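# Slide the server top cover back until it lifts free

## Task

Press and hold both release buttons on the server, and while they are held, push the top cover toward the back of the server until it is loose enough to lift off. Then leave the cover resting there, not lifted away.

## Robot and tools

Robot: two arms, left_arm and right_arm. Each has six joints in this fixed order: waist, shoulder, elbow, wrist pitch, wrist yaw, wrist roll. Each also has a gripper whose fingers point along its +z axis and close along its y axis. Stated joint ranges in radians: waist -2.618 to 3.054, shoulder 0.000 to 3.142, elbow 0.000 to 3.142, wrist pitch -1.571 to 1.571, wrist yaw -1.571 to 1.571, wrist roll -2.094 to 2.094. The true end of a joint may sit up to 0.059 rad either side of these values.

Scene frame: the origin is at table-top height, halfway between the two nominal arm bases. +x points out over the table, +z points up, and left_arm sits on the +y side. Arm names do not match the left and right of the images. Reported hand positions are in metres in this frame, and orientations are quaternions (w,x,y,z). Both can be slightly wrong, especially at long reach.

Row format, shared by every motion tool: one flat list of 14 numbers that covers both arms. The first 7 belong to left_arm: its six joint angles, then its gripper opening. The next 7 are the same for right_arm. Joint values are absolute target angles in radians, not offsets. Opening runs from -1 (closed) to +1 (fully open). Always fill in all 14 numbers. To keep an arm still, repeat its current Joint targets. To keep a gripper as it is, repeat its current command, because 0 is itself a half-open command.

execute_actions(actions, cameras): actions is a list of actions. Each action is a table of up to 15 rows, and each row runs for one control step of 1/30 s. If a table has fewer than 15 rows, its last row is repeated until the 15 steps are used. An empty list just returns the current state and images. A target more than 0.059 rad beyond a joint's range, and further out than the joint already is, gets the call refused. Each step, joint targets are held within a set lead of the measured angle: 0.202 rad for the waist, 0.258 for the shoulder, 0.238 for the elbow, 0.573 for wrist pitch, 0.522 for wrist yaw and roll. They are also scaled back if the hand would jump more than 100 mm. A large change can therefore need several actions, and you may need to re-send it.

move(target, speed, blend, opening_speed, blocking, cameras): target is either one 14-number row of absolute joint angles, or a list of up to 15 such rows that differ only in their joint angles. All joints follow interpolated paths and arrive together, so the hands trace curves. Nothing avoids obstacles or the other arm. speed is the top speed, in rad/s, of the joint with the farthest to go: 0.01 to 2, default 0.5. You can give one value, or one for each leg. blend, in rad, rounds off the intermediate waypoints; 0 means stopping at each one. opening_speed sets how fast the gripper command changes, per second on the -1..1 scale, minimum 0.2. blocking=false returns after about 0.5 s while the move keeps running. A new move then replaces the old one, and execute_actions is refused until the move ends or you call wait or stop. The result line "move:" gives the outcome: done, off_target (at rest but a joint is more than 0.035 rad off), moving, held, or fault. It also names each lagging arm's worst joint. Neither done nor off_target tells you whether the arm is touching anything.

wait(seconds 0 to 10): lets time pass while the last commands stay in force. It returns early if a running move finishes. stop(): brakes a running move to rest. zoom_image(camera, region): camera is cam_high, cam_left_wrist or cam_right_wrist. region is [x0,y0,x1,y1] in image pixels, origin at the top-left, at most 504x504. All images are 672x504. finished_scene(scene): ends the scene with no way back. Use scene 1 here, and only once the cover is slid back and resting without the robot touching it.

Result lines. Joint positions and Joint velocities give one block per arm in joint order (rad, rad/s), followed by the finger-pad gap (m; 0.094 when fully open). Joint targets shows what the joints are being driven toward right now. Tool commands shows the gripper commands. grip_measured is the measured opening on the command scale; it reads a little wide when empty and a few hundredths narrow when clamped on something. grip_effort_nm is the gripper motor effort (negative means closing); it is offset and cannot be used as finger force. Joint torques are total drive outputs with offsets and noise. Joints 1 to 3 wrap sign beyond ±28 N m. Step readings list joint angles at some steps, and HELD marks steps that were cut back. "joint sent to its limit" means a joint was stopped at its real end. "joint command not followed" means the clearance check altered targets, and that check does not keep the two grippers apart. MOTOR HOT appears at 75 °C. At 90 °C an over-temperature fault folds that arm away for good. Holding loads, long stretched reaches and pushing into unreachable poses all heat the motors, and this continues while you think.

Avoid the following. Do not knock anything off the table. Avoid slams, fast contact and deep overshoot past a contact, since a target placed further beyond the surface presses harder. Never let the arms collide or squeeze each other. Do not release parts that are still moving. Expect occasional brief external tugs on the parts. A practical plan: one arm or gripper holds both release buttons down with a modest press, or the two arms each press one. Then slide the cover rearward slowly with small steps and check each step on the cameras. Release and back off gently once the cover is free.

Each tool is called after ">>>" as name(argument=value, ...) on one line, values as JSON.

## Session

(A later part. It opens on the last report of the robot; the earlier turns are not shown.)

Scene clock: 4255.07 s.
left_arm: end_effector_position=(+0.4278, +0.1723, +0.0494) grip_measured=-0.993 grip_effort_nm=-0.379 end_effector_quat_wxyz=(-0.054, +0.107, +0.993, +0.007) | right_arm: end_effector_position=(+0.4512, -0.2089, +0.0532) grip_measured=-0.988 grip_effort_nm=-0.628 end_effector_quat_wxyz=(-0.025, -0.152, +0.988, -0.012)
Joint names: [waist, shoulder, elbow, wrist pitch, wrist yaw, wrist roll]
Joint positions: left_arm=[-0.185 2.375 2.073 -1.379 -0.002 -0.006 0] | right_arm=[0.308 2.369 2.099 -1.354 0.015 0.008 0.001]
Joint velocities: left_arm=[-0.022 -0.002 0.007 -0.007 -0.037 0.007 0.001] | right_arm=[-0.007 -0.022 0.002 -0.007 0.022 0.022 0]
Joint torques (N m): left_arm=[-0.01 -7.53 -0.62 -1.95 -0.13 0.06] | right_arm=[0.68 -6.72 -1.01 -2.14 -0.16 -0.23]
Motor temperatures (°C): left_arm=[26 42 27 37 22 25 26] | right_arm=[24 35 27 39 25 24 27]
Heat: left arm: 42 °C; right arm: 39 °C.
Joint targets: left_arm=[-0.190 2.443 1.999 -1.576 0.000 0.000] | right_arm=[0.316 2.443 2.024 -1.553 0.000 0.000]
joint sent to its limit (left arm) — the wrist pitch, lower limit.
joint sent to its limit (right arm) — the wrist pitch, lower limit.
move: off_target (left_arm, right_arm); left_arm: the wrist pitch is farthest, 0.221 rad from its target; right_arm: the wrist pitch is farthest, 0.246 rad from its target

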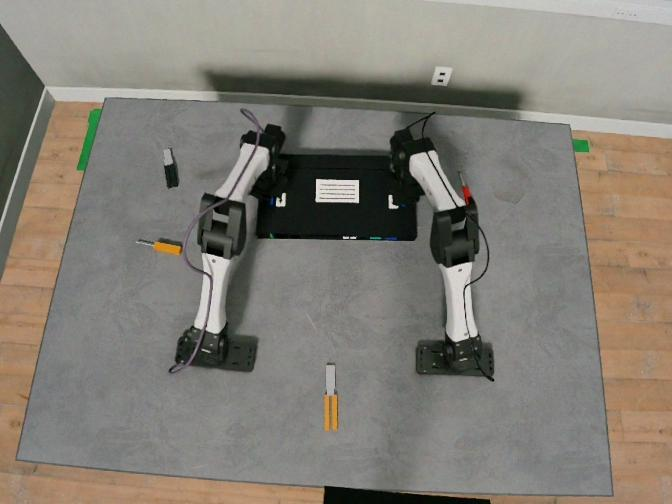

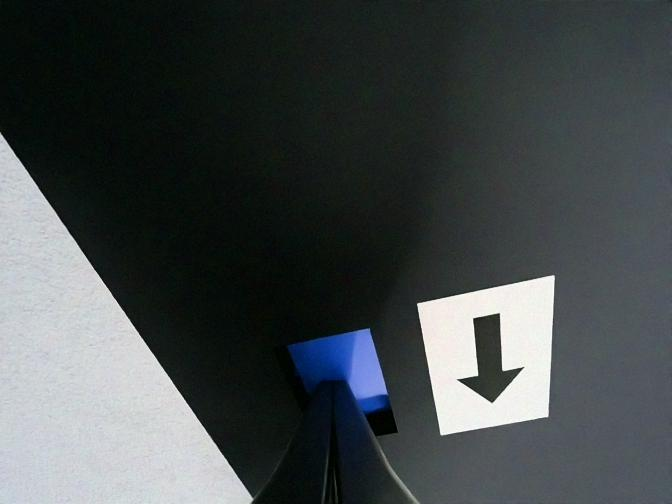

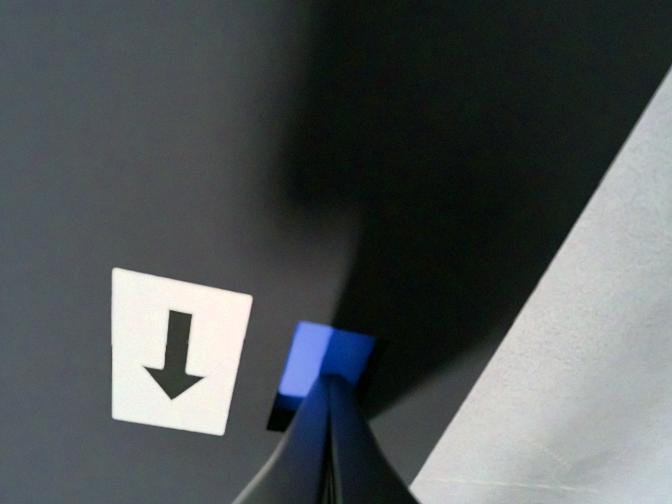

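>>> move(target=[-0.194, 2.398, 1.921, -1.6, 0, 0, -1, 0.322, 2.393, 1.936, -1.6, 0, 0, -1], speed=0.1)

>>> zoom_image(camera="cam_left_wrist", region=[265, 305, 415, 435])

>>> zoom_image(camera="cam_right_wrist", region=[250, 300, 400, 430])

>>> zoom_image(camera="cam_high", region=[220, 100, 460, 280])

Scene clock: 4266.23 s.
left_arm: end_effector_position=(+0.4273, +0.1724, +0.0497) grip_measured=-0.993 grip_effort_nm=-0.374 end_effector_quat_wxyz=(-0.039, +0.108, +0.993, +0.005) | right_arm: end_effector_position=(+0.4503, -0.2092, +0.0535) grip_measured=-0.988 grip_effort_nm=-0.628 end_effector_quat_wxyz=(-0.009, -0.152, +0.988, -0.009)
Joint names: [waist, shoulder, elbow, wrist pitch, wrist yaw, wrist roll]
Joint positions: left_arm=[-0.185 2.334 2.007 -1.322 -0.002 -0.006 0] | right_arm=[0.308 2.324 2.023 -1.291 0.015 0.008 0.001]
Joint velocities: left_arm=[-0.037 0.012 -0.007 0.022 -0.007 -0.095 -0.001] | right_arm=[0.012 -0.017 0.002 -0.037 0.007 -0.007 0]
Joint torques (N m): left_arm=[-0.42 -7.73 -1.7 -2.46 -0.14 0.07] | right_arm=[1.25 -6.87 -2.03 -2.8 -0.22 -0.22]
Motor temperatures (°C): left_arm=[26 43 27 37 22 25 26] | right_arm=[24 35 27 39 25 24 27]
Heat: left arm: 43 °C; right arm: 39 °C.
Joint targets: left_arm=[-0.194 2.398 1.921 -1.576 0.000 0.000] | right_arm=[0.322 2.393 1.936 -1.553 0.000 0.000]
joint sent to its limit (left arm) — the wrist pitch, lower limit.
joint sent to its limit (right arm) — the wrist pitch, lower limit.
move: off_target (left_arm, right_arm); left_arm: the wrist pitch is farthest, 0.278 rad from its target; right_arm: the wrist pitch is farthest, 0.309 rad from its target

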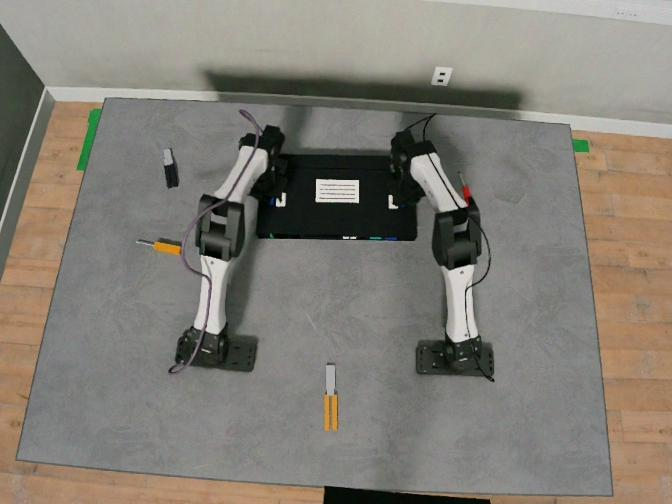

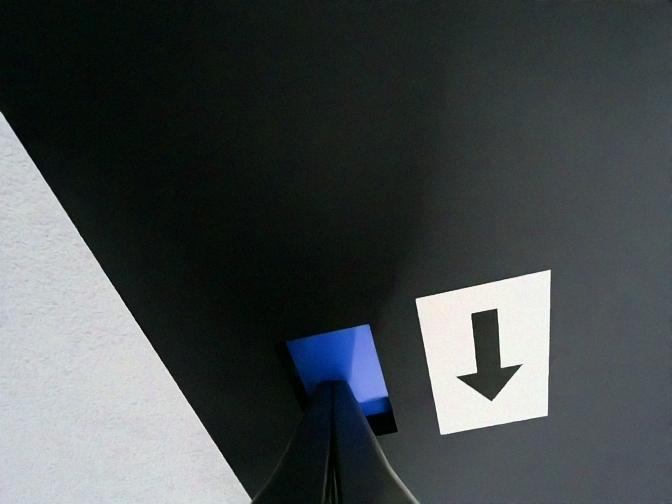

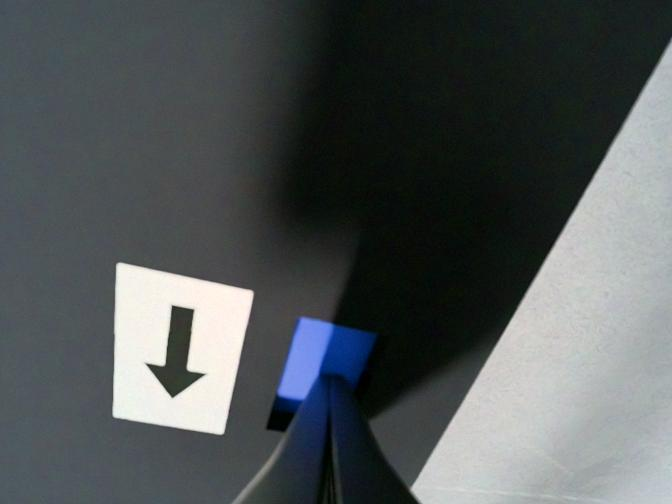

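Scaled by 3.360 from the camera's 672x504 image, which has a finer 960x720 frame.

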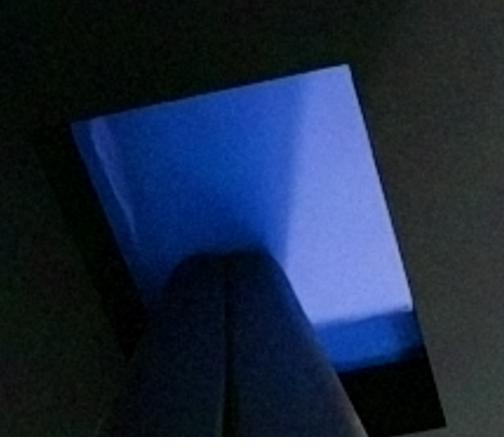

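Scaled by 3.360 from the camera's 672x504 image, which has a finer 960x720 frame.

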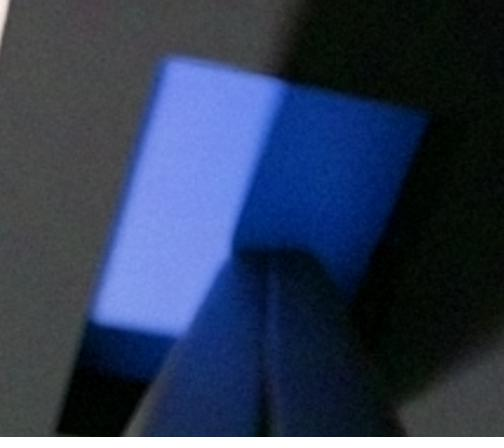

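Scaled by 2.100 from the camera's 672x504 image, which has a finer 960x720 frame.

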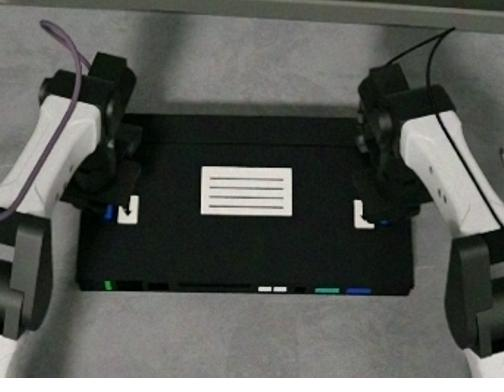

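>>> move(target=[-0.186, 2.525, 2.105, -1.43, 0, 0, -1, 0.310, 2.53, 2.14, -1.43, 0, 0, -1], speed=0.2, cameras=[])

>>> move(target=[-0.186, 2.437, 2.172, -1.504, 0, 0, -1, 0.310, 2.433, 2.21, -1.478, 0, 0, -1], speed=0.1)

>>> zoom_image(camera="cam_left_wrist", region=[280, 260, 580, 485])

>>> zoom_image(camera="cam_right_wrist", region=[90, 250, 390, 475])

Scene clock: 4374.77 s.
left_arm: end_effector_position=(+0.4323, +0.1712, +0.0512) grip_measured=-0.993 grip_effort_nm=-0.374 end_effector_quat_wxyz=(-0.060, +0.107, +0.992, +0.008) | right_arm: end_effector_position=(+0.4559, -0.2074, +0.0548) grip_measured=-0.988 grip_effort_nm=-0.628 end_effector_quat_wxyz=(-0.032, -0.152, +0.988, -0.013)
Joint names: [waist, shoulder, elbow, wrist pitch, wrist yaw, wrist roll]
Joint positions: left_arm=[-0.185 2.415 2.15 -1.427 -0.002 -0.006 0] | right_arm=[0.308 2.416 2.188 -1.41 0.015 0.008 0.001]
Joint velocities: left_arm=[0.017 -0.017 0.007 -0.022 0.081 -0.095 0] | right_arm=[0.002 -0.002 -0.012 0.007 0.007 0.007 -0.002]
Joint torques (N m): left_arm=[0.38 -3.75 2.03 0 -0.14 0.06] | right_arm=[0.27 -3.1 1.18 -0.08 -0.2 -0.18]
Motor temperatures (°C): left_arm=[26 43 26 47 22 25 26] | right_arm=[25 36 27 44 25 24 27]
Heat: left arm: 47 °C; right arm: 44 °C.
Joint targets: left_arm=[-0.186 2.525 2.105 -1.430 0.000 0.000] | right_arm=[0.310 2.530 2.140 -1.430 0.000 0.000]
move: off_target (left_arm, right_arm); left_arm: the shoulder is farthest, 0.110 rad from its target; right_arm: the shoulder is farthest, 0.114 rad from its target
No camera images: "cameras" was empty.

Scene clock: 4375.97 s.
left_arm: end_effector_position=(+0.4311, +0.1715, +0.0558) grip_measured=-0.993 grip_effort_nm=-0.379 end_effector_quat_wxyz=(-0.063, +0.107, +0.992, +0.008) | right_arm: end_effector_position=(+0.4556, -0.2074, +0.0602) grip_measured=-0.988 grip_effort_nm=-0.628 end_effector_quat_wxyz=(-0.033, -0.152, +0.988, -0.013)
Joint names: [waist, shoulder, elbow, wrist pitch, wrist yaw, wrist roll]
Joint positions: left_arm=[-0.185 2.415 2.168 -1.45 -0.002 -0.006 0] | right_arm=[0.308 2.416 2.209 -1.433 0.015 0.008 0.001]
Joint velocities: left_arm=[-0.002 0.002 0.022 -0.007 0.007 0.022 -0.001] | right_arm=[-0.002 -0.012 0.007 -0.022 -0.022 -0.007 0.001]
Joint torques (N m): left_arm=[0.35 -12.1 6.65 -0.55 -0.14 0.07] | right_arm=[0.18 -12.55 5.03 -0.42 -0.21 -0.2]
Motor temperatures (°C): left_arm=[26 43 26 46 22 25 26] | right_arm=[25 36 27 44 25 24 27]
Heat: left arm: 46 °C; right arm: 44 °C.
Joint targets: left_arm=[-0.186 2.437 2.172 -1.504 0.000 0.000] | right_arm=[0.310 2.433 2.210 -1.478 0.000 0.000]
move: off_target (left_arm, right_arm); left_arm: the wrist pitch is farthest, 0.054 rad from its target; right_arm: the wrist pitch is farthest, 0.045 rad from its target

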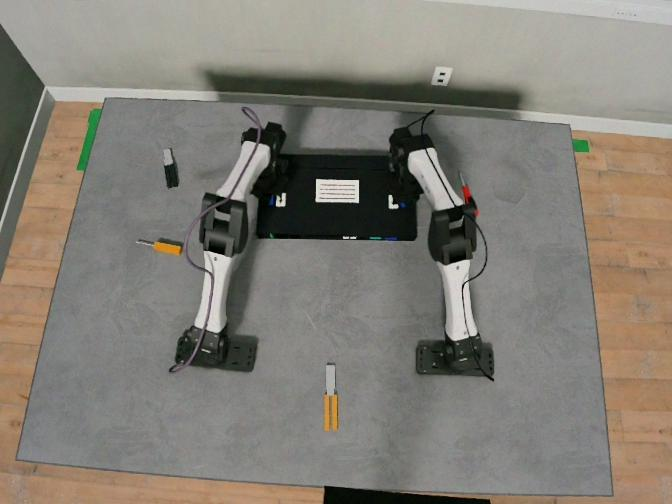

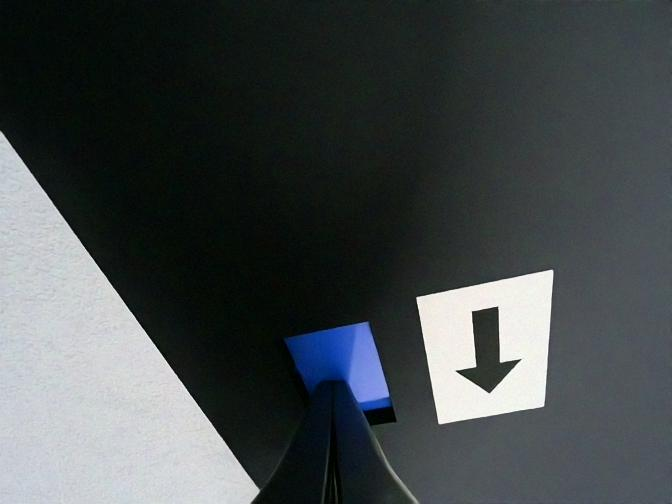

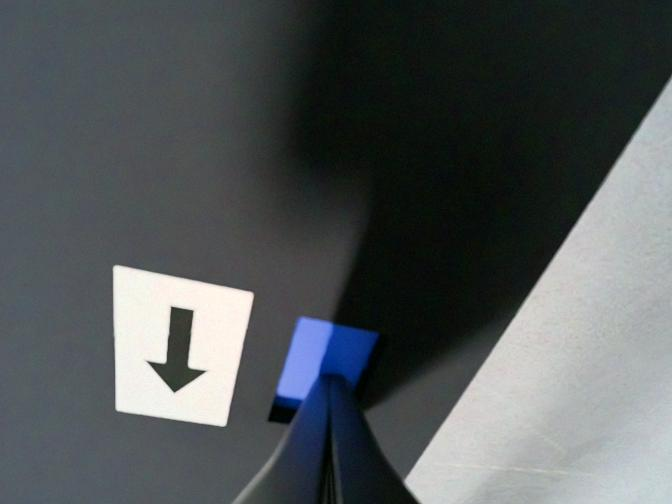

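Scaled by 1.680 from the camera's 672x504 image, which has a finer 960x720 frame.

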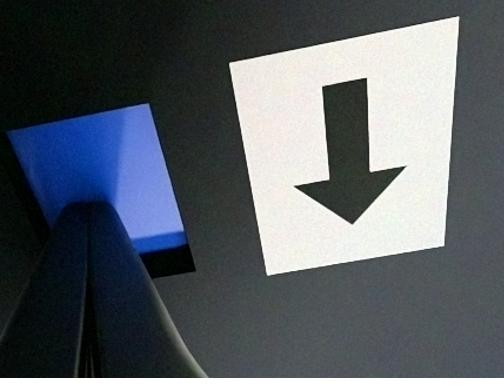

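Scaled by 1.680 from the camera's 672x504 image, which has a finer 960x720 frame.

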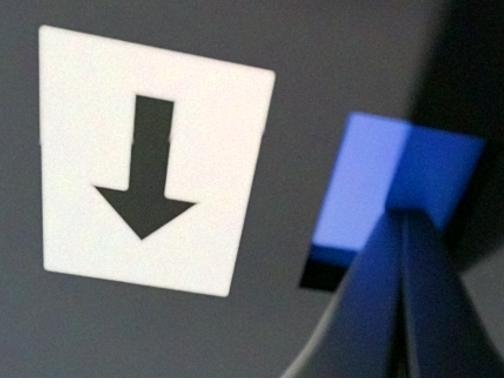

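>>> move(target=[-0.186, 2.462, 2.153, -1.483, 0, 0, -1, 0.310, 2.468, 2.185, -1.461, 0, 0, -1], speed=0.1, cameras=["cam_left_wrist", "cam_right_wrist"])

>>> zoom_image(camera="cam_left_wrist", region=[280, 260, 580, 485])

>>> zoom_image(camera="cam_right_wrist", region=[90, 250, 390, 475])

>>> move(target=[-0.186, 2.487, 2.134, -1.462, 0, 0, -1, 0.310, 2.493, 2.167, -1.449, 0, 0, -1], speed=0.1, cameras=["cam_left_wrist", "cam_right_wrist"])

>>> zoom_image(camera="cam_left_wrist", region=[280, 260, 580, 485])

>>> zoom_image(camera="cam_right_wrist", region=[90, 250, 390, 475])

Scene clock: 4402.70 s.
left_arm: end_effector_position=(+0.4312, +0.1715, +0.0558) grip_measured=-0.993 grip_effort_nm=-0.379 end_effector_quat_wxyz=(-0.062, +0.107, +0.992, +0.008) | right_arm: end_effector_position=(+0.4556, -0.2074, +0.0602) grip_measured=-0.988 grip_effort_nm=-0.628 end_effector_quat_wxyz=(-0.033, -0.152, +0.988, -0.013)
Joint names: [waist, shoulder, elbow, wrist pitch, wrist yaw, wrist roll]
Joint positions: left_arm=[-0.185 2.415 2.168 -1.45 -0.002 -0.006 0] | right_arm=[0.308 2.416 2.209 -1.433 0.015 0.008 0.001]
Joint velocities: left_arm=[0.007 0.002 0.012 0.007 -0.007 0.022 0] | right_arm=[0.007 -0.007 -0.022 -0.007 0.022 0.007 -0.001]
Joint torques (N m): left_arm=[0.36 -9.73 4.89 -0.33 -0.14 0.07] | right_arm=[0.24 -9.1 3.11 -0.22 -0.16 -0.18]
Motor temperatures (°C): left_arm=[26 49 27 39 22 25 26] | right_arm=[24 45 29 40 25 24 27]
Heat: left arm: 49 °C; right arm: 45 °C.
Joint targets: left_arm=[-0.186 2.462 2.153 -1.483 0.000 0.000] | right_arm=[0.310 2.468 2.185 -1.461 0.000 0.000]
move: off_target (left_arm, right_arm); left_arm: the shoulder is farthest, 0.047 rad from its target; right_arm: the shoulder is farthest, 0.052 rad from its target
Images, in order (width x height): cam_left_wrist 672x504, cam_right_wrist 672x504.

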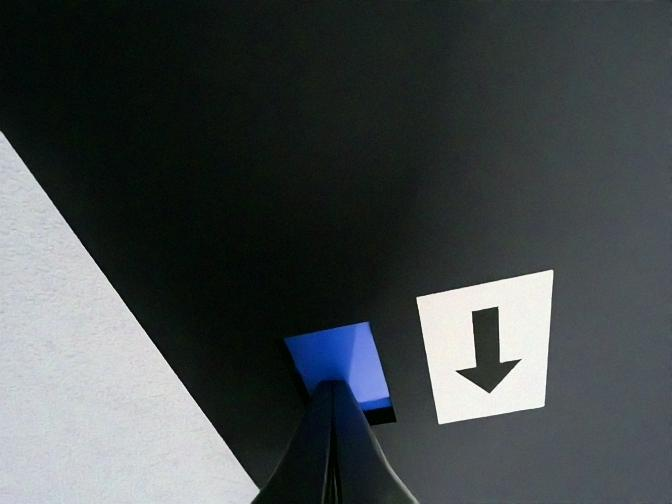

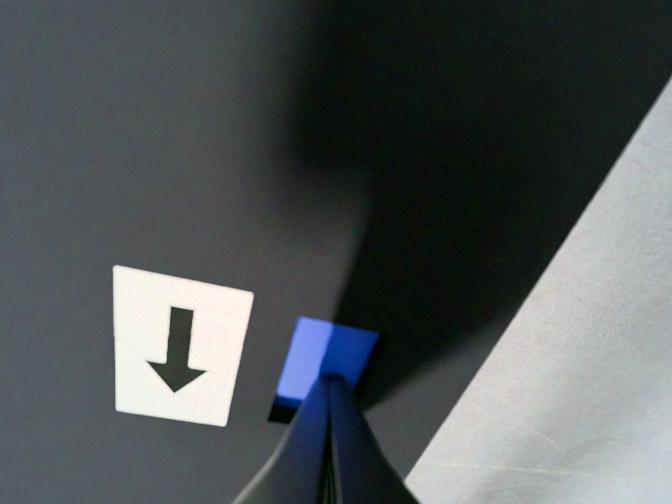

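Scaled by 1.680 from the camera's 672x504 image, which has a finer 960x720 frame.

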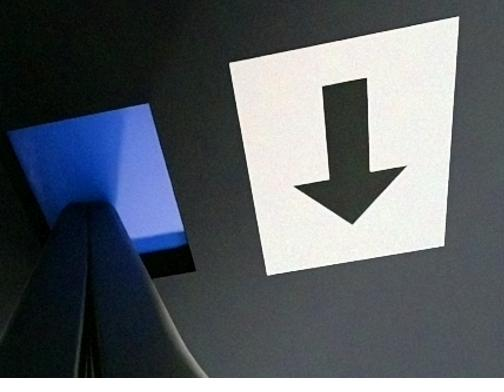

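Scaled by 1.680 from the camera's 672x504 image, which has a finer 960x720 frame.

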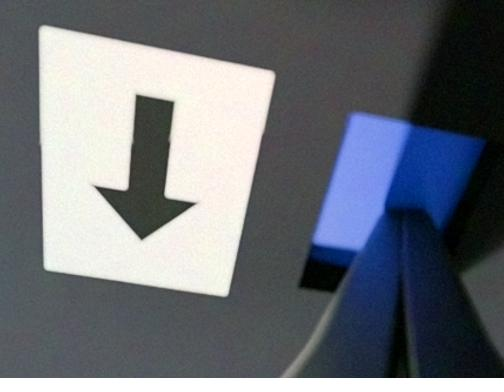

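Scene clock: 4403.40 s.
left_arm: end_effector_position=(+0.4311, +0.1715, +0.0550) grip_measured=-0.993 grip_effort_nm=-0.379 end_effector_quat_wxyz=(-0.063, +0.107, +0.992, +0.008) | right_arm: end_effector_position=(+0.4554, -0.2075, +0.0585) grip_measured=-0.988 grip_effort_nm=-0.628 end_effector_quat_wxyz=(-0.035, -0.152, +0.988, -0.013)
Joint names: [waist, shoulder, elbow, wrist pitch, wrist yaw, wrist roll]
Joint positions: left_arm=[-0.185 2.416 2.168 -1.45 -0.002 -0.006 0] | right_arm=[0.308 2.42 2.209 -1.433 0.015 0.008 0.001]
Joint velocities: left_arm=[-0.022 -0.017 -0.012 -0.037 -0.007 0.022 0] | right_arm=[-0.002 -0.007 -0.002 -0.007 -0.022 0.022 0]
Joint torques (N m): left_arm=[0.38 -7.57 3.06 -0.1 -0.15 0.07] | right_arm=[0.1 -7.08 1.57 -0.08 -0.22 -0.23]
Motor temperatures (°C): left_arm=[26 49 27 38 22 25 26] | right_arm=[24 45 29 40 25 24 27]
Heat: left arm: 49 °C; right arm: 45 °C.
Joint targets: left_arm=[-0.186 2.487 2.134 -1.462 0.000 0.000] | right_arm=[0.310 2.493 2.167 -1.449 0.000 0.000]
move: off_target (left_arm, right_arm); left_arm: the shoulder is farthest, 0.071 rad from its target; right_arm: the shoulder is farthest, 0.073 rad from its target
Images, in order (width x height): cam_left_wrist 672x504, cam_right_wrist 672x504.

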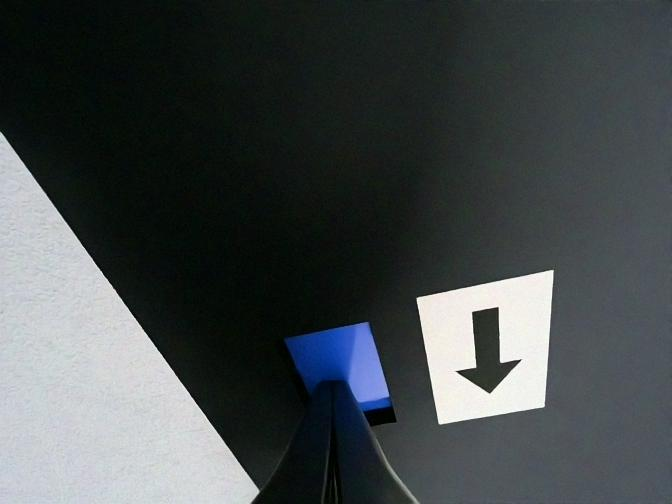

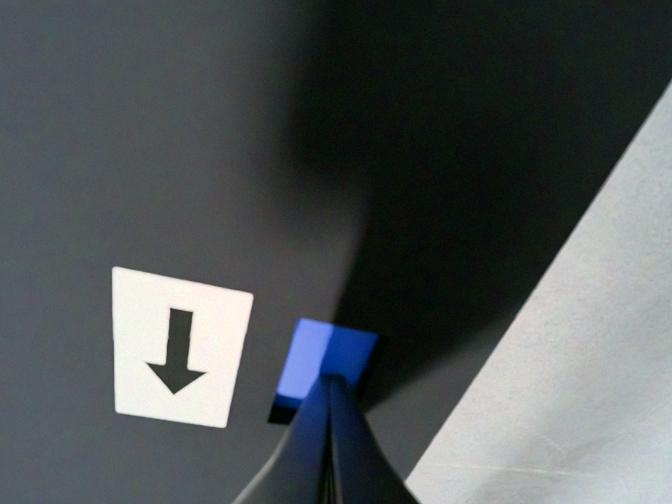

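Scaled by 1.680 from the camera's 672x504 image, which has a finer 960x720 frame.

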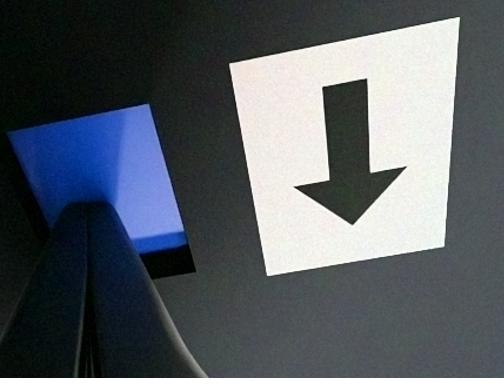

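Scaled by 1.680 from the camera's 672x504 image, which has a finer 960x720 frame.

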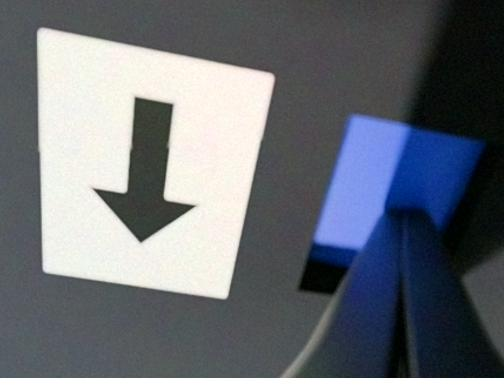

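>>> move(target=[-0.186, 2.504, 2.121, -1.446, 0, 0, -1, 0.310, 2.511, 2.154, -1.44, 0, 0, -1], speed=0.1, cameras=["cam_left_wrist", "cam_right_wrist"])

>>> zoom_image(camera="cam_left_wrist", region=[280, 260, 580, 485])

>>> zoom_image(camera="cam_right_wrist", region=[90, 250, 390, 475])

>>> move(target=[-0.186, 2.521, 2.108, -1.433, 0, 0, -1, 0.310, 2.529, 2.141, -1.43, 0, 0, -1], speed=0.1, cameras=["cam_left_wrist", "cam_right_wrist"])

>>> zoom_image(camera="cam_left_wrist", region=[280, 260, 580, 485])

>>> zoom_image(camera="cam_right_wrist", region=[90, 250, 390, 475])

Scene clock: 4428.50 s.
left_arm: end_effector_position=(+0.4312, +0.1715, +0.0535) grip_measured=-0.993 grip_effort_nm=-0.379 end_effector_quat_wxyz=(-0.064, +0.107, +0.992, +0.008) | right_arm: end_effector_position=(+0.4554, -0.2074, +0.0563) grip_measured=-0.988 grip_effort_nm=-0.628 end_effector_quat_wxyz=(-0.035, -0.152, +0.988, -0.013)
Joint names: [waist, shoulder, elbow, wrist pitch, wrist yaw, wrist roll]
Joint positions: left_arm=[-0.185 2.418 2.163 -1.445 -0.002 -0.006 0] | right_arm=[0.308 2.422 2.205 -1.428 0.015 0.008 0.001]
Joint velocities: left_arm=[0.012 0.002 -0.012 -0.037 -0.037 0.007 0] | right_arm=[-0.002 0.017 -0.017 0.066 0.007 0.037 0]
Joint torques (N m): left_arm=[0.36 -6.02 2.29 0 -0.15 0.06] | right_arm=[0.2 -5.55 0.8 -0.04 -0.18 -0.21]
Motor temperatures (°C): left_arm=[26 47 27 36 22 25 26] | right_arm=[24 41 28 38 25 24 27]
Heat: left arm: 47 °C; right arm: 41 °C.
Joint targets: left_arm=[-0.186 2.504 2.121 -1.446 0.000 0.000] | right_arm=[0.310 2.511 2.154 -1.440 0.000 0.000]
move: off_target (left_arm, right_arm); left_arm: the shoulder is farthest, 0.086 rad from its target; right_arm: the shoulder is farthest, 0.089 rad from its target
Images, in order (width x height): cam_left_wrist 672x504, cam_right_wrist 672x504.

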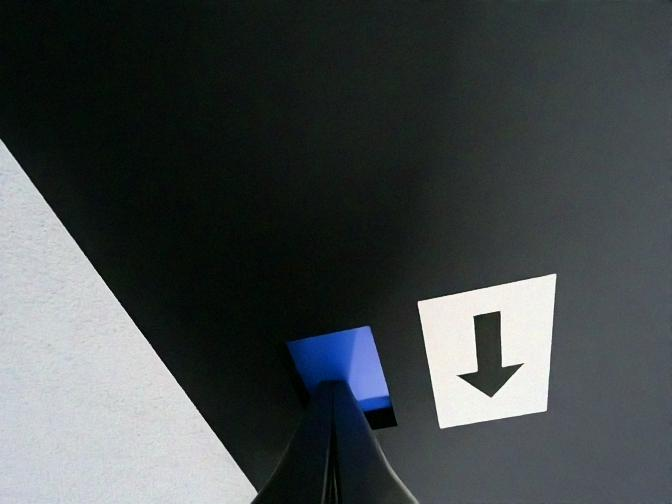

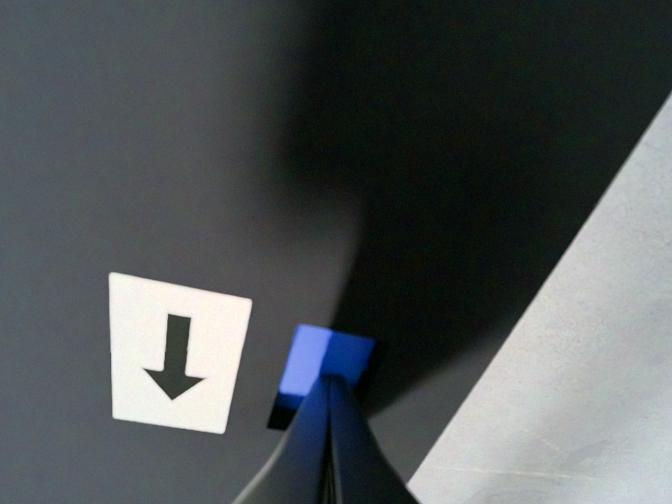

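Scaled by 1.680 from the camera's 672x504 image, which has a finer 960x720 frame.

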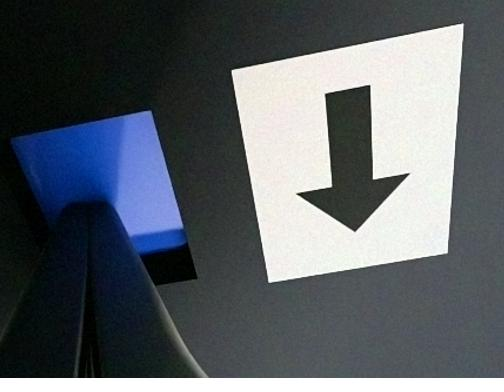

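Scaled by 1.680 from the camera's 672x504 image, which has a finer 960x720 frame.

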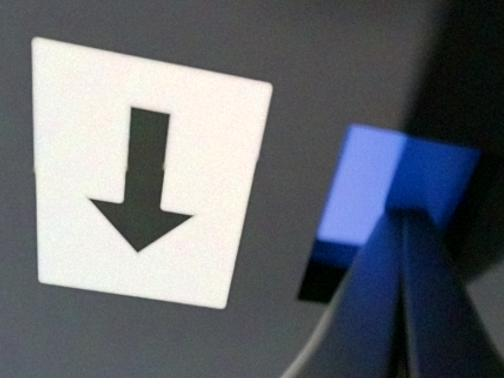

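Scene clock: 4429.20 s.
left_arm: end_effector_position=(+0.4321, +0.1713, +0.0516) grip_measured=-0.993 grip_effort_nm=-0.379 end_effector_quat_wxyz=(-0.063, +0.107, +0.992, +0.008) | right_arm: end_effector_position=(+0.4551, -0.2076, +0.0552) grip_measured=-0.988 grip_effort_nm=-0.632 end_effector_quat_wxyz=(-0.036, -0.152, +0.988, -0.013)
Joint names: [waist, shoulder, elbow, wrist pitch, wrist yaw, wrist roll]
Joint positions: left_arm=[-0.185 2.421 2.162 -1.439 -0.002 -0.006 0] | right_arm=[0.308 2.422 2.2 -1.425 0.015 0.008 0.001]
Joint velocities: left_arm=[0.002 0.012 0.012 -0.066 0.022 0.037 0] | right_arm=[0.002 -0.007 -0.002 0.007 0.037 -0.081 -0.001]
Joint torques (N m): left_arm=[0.38 -4.74 1.16 0.06 -0.12 0.06] | right_arm=[0.03 -3.89 0.12 0.03 -0.21 -0.18]
Motor temperatures (°C): left_arm=[26 47 27 36 22 25 26] | right_arm=[24 41 28 38 25 24 27]
Heat: left arm: 47 °C; right arm: 41 °C.
Joint targets: left_arm=[-0.186 2.521 2.108 -1.433 0.000 0.000] | right_arm=[0.310 2.529 2.141 -1.430 0.000 0.000]
move: off_target (left_arm, right_arm); left_arm: the shoulder is farthest, 0.100 rad from its target; right_arm: the shoulder is farthest, 0.107 rad from its target
Images, in order (width x height): cam_left_wrist 672x504, cam_right_wrist 672x504.

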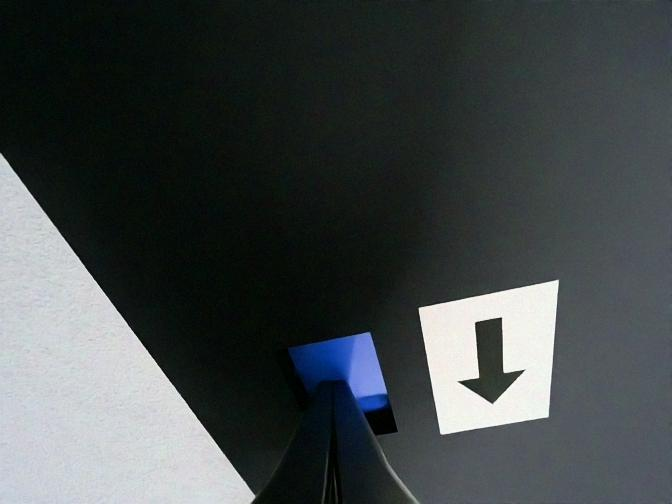

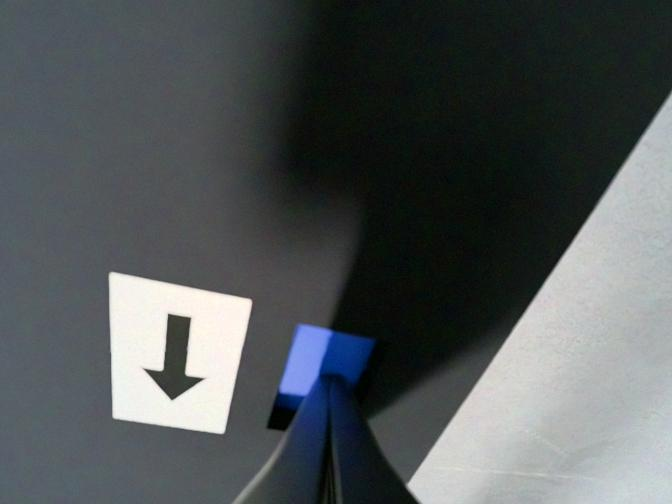

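Scaled by 1.680 from the camera's 672x504 image, which has a finer 960x720 frame.

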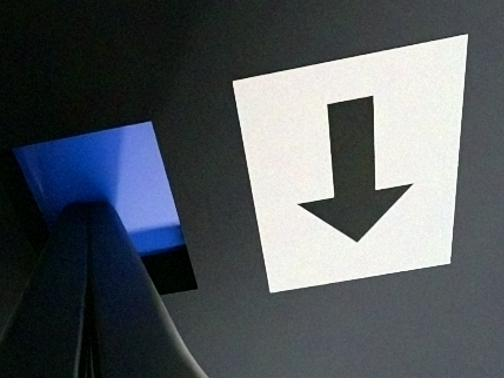

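Scaled by 1.680 from the camera's 672x504 image, which has a finer 960x720 frame.

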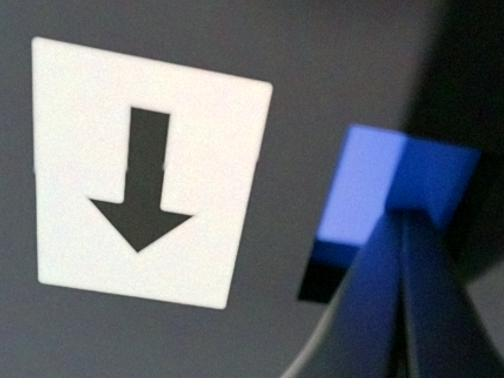

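>>> move(target=[[-0.186, 2.400, 2.215, -1.480, 0, 0, -1, 0.310, 2.43, 2.30, -1.490, 0, 0, -1], [-0.203, 2.400, 2.215, -1.480, 0, 0.2, -1, 0.320, 2.43, 2.30, -1.490, 0, -0.2, -1]], speed=0.25)

>>> zoom_image(camera="cam_left_wrist", region=[280, 260, 580, 485])

>>> zoom_image(camera="cam_right_wrist", region=[90, 250, 390, 475])

Scene clock: 4538.43 s.
left_arm: end_effector_position=(+0.4317, +0.1664, +0.0602) grip_measured=-0.993 grip_effort_nm=-0.383 end_effector_quat_wxyz=(-0.062, +0.210, +0.976, +0.002) | right_arm: end_effector_position=(+0.4581, -0.2025, +0.0728) grip_measured=-0.988 grip_effort_nm=-0.632 end_effector_quat_wxyz=(-0.028, -0.252, +0.967, -0.004)
Joint names: [waist, shoulder, elbow, wrist pitch, wrist yaw, wrist roll]
Joint positions: left_arm=[-0.196 2.421 2.197 -1.471 -0.002 0.192 0] | right_arm=[0.313 2.425 2.277 -1.478 0.005 -0.19 0.001]
Joint velocities: left_arm=[0.022 -0.002 -0.012 0.037 -0.037 0.037 -0.001] | right_arm=[0.002 -0.007 -0.007 -0.051 -0.022 -0.022 0]
Joint torques (N m): left_arm=[-0.25 -16.2 7.98 -0.1 -0.13 0.09] | right_arm=[0.57 -13.78 6.95 -0.05 -0.11 -0.24]
Motor temperatures (°C): left_arm=[26 42 27 31 22 25 26] | right_arm=[24 35 27 35 25 24 27]
Heat: left arm: 42 °C; right arm: 35 °C.
Joint targets: left_arm=[-0.203 2.400 2.215 -1.480 0.000 0.200] | right_arm=[0.320 2.430 2.300 -1.490 0.000 -0.200]
move: done

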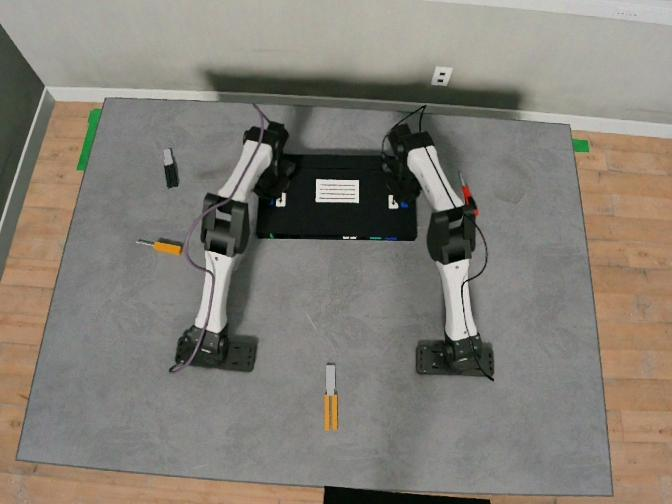

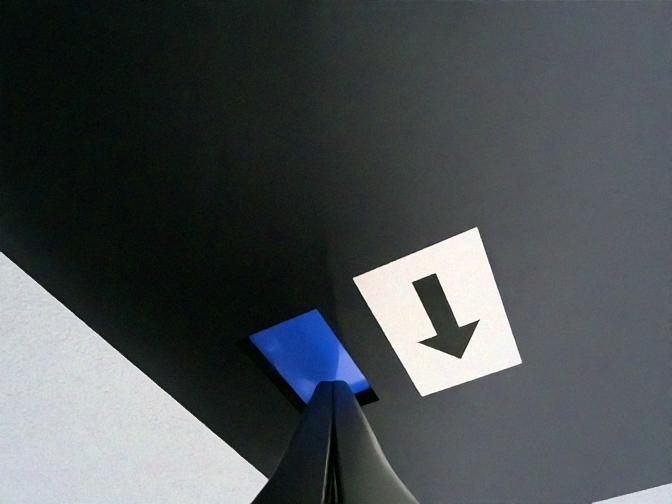

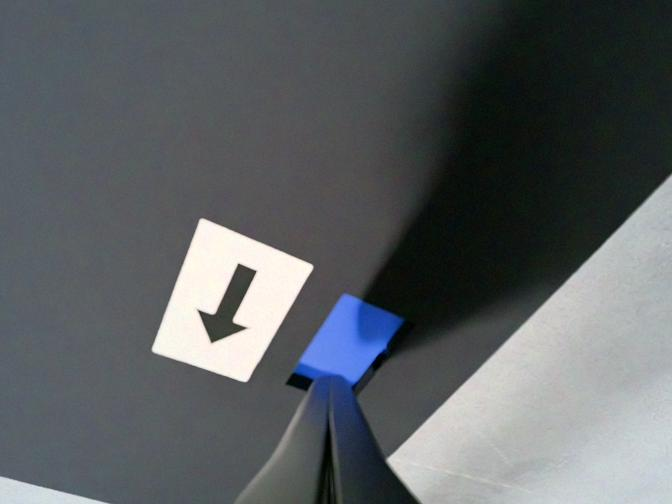

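Scaled by 1.680 from the camera's 672x504 image, which has a finer 960x720 frame.

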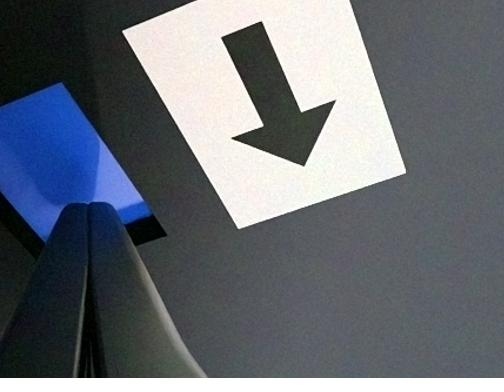

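Scaled by 1.680 from the camera's 672x504 image, which has a finer 960x720 frame.

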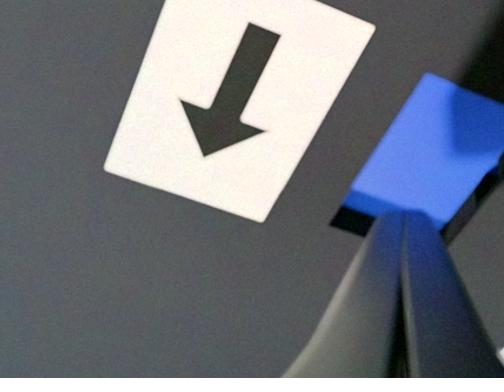

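>>> move(target=[-0.203, 2.385, 2.215, -1.480, 0, -0.22, -1, 0.320, 2.43, 2.30, -1.490, 0, 0.22, -1], speed=0.3)

>>> zoom_image(camera="cam_left_wrist", region=[280, 260, 580, 485])

>>> zoom_image(camera="cam_right_wrist", region=[90, 250, 390, 475])

Scene clock: 4548.60 s.
left_arm: end_effector_position=(+0.4315, +0.1664, +0.0603) grip_measured=-0.993 grip_effort_nm=-0.379 end_effector_quat_wxyz=(-0.061, +0.010, +0.998, +0.015) | right_arm: end_effector_position=(+0.4580, -0.2025, +0.0728) grip_measured=-0.988 grip_effort_nm=-0.623 end_effector_quat_wxyz=(-0.026, -0.055, +0.998, -0.010)
Joint names: [waist, shoulder, elbow, wrist pitch, wrist yaw, wrist roll]
Joint positions: left_arm=[-0.196 2.421 2.197 -1.472 -0.002 -0.213 0] | right_arm=[0.313 2.425 2.277 -1.478 0.005 0.21 0.001]
Joint velocities: left_arm=[-0.007 -0.032 -0.027 -0.007 0.022 -0.051 -0.001] | right_arm=[-0.017 0.002 -0.017 -0.037 0.066 -0.051 0]
Joint torques (N m): left_arm=[-0.21 -17.62 7.99 -0.09 -0.16 -0.05] | right_arm=[0.69 -13.7 6.95 -0.03 -0.09 -0.01]
Motor temperatures (°C): left_arm=[26 52 28 31 22 25 26] | right_arm=[24 41 29 34 25 24 27]
Heat: left arm: 52 °C; right arm: 41 °C.
Joint targets: left_arm=[-0.203 2.385 2.215 -1.480 0.000 -0.220] | right_arm=[0.320 2.430 2.300 -1.490 0.000 0.220]
move: off_target (left_arm); left_arm: the shoulder is farthest, 0.036 rad from its target

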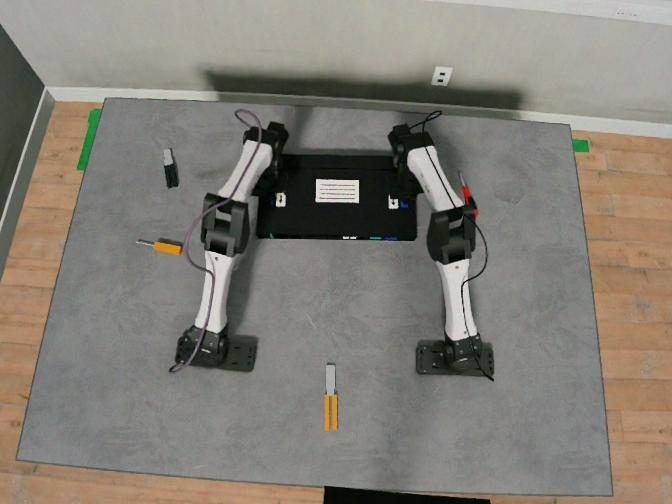

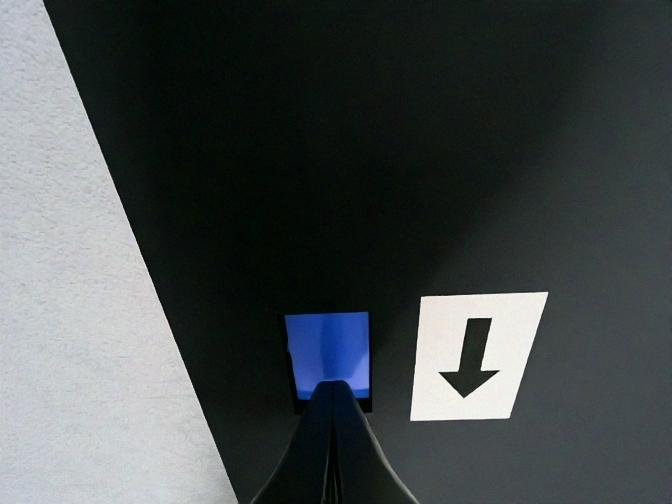

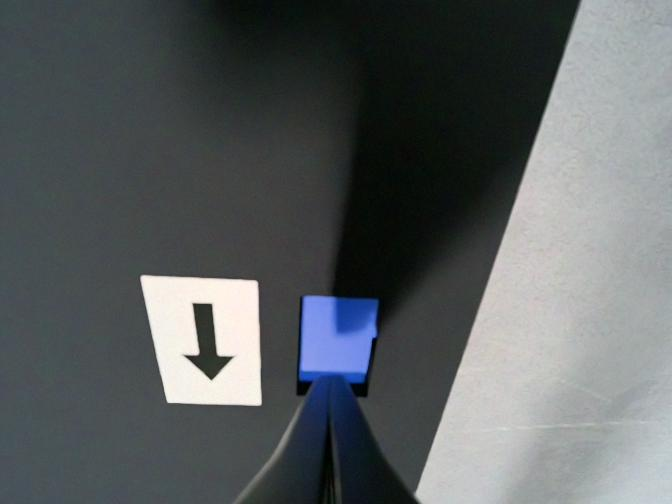

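Scaled by 1.680 from the camera's 672x504 image, which has a finer 960x720 frame.

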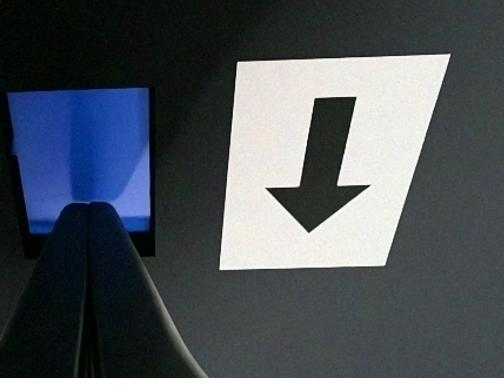

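Scaled by 1.680 from the camera's 672x504 image, which has a finer 960x720 frame.

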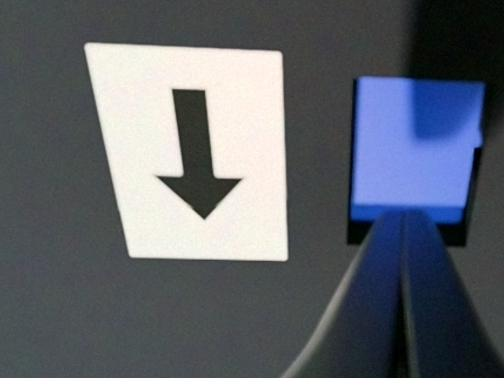

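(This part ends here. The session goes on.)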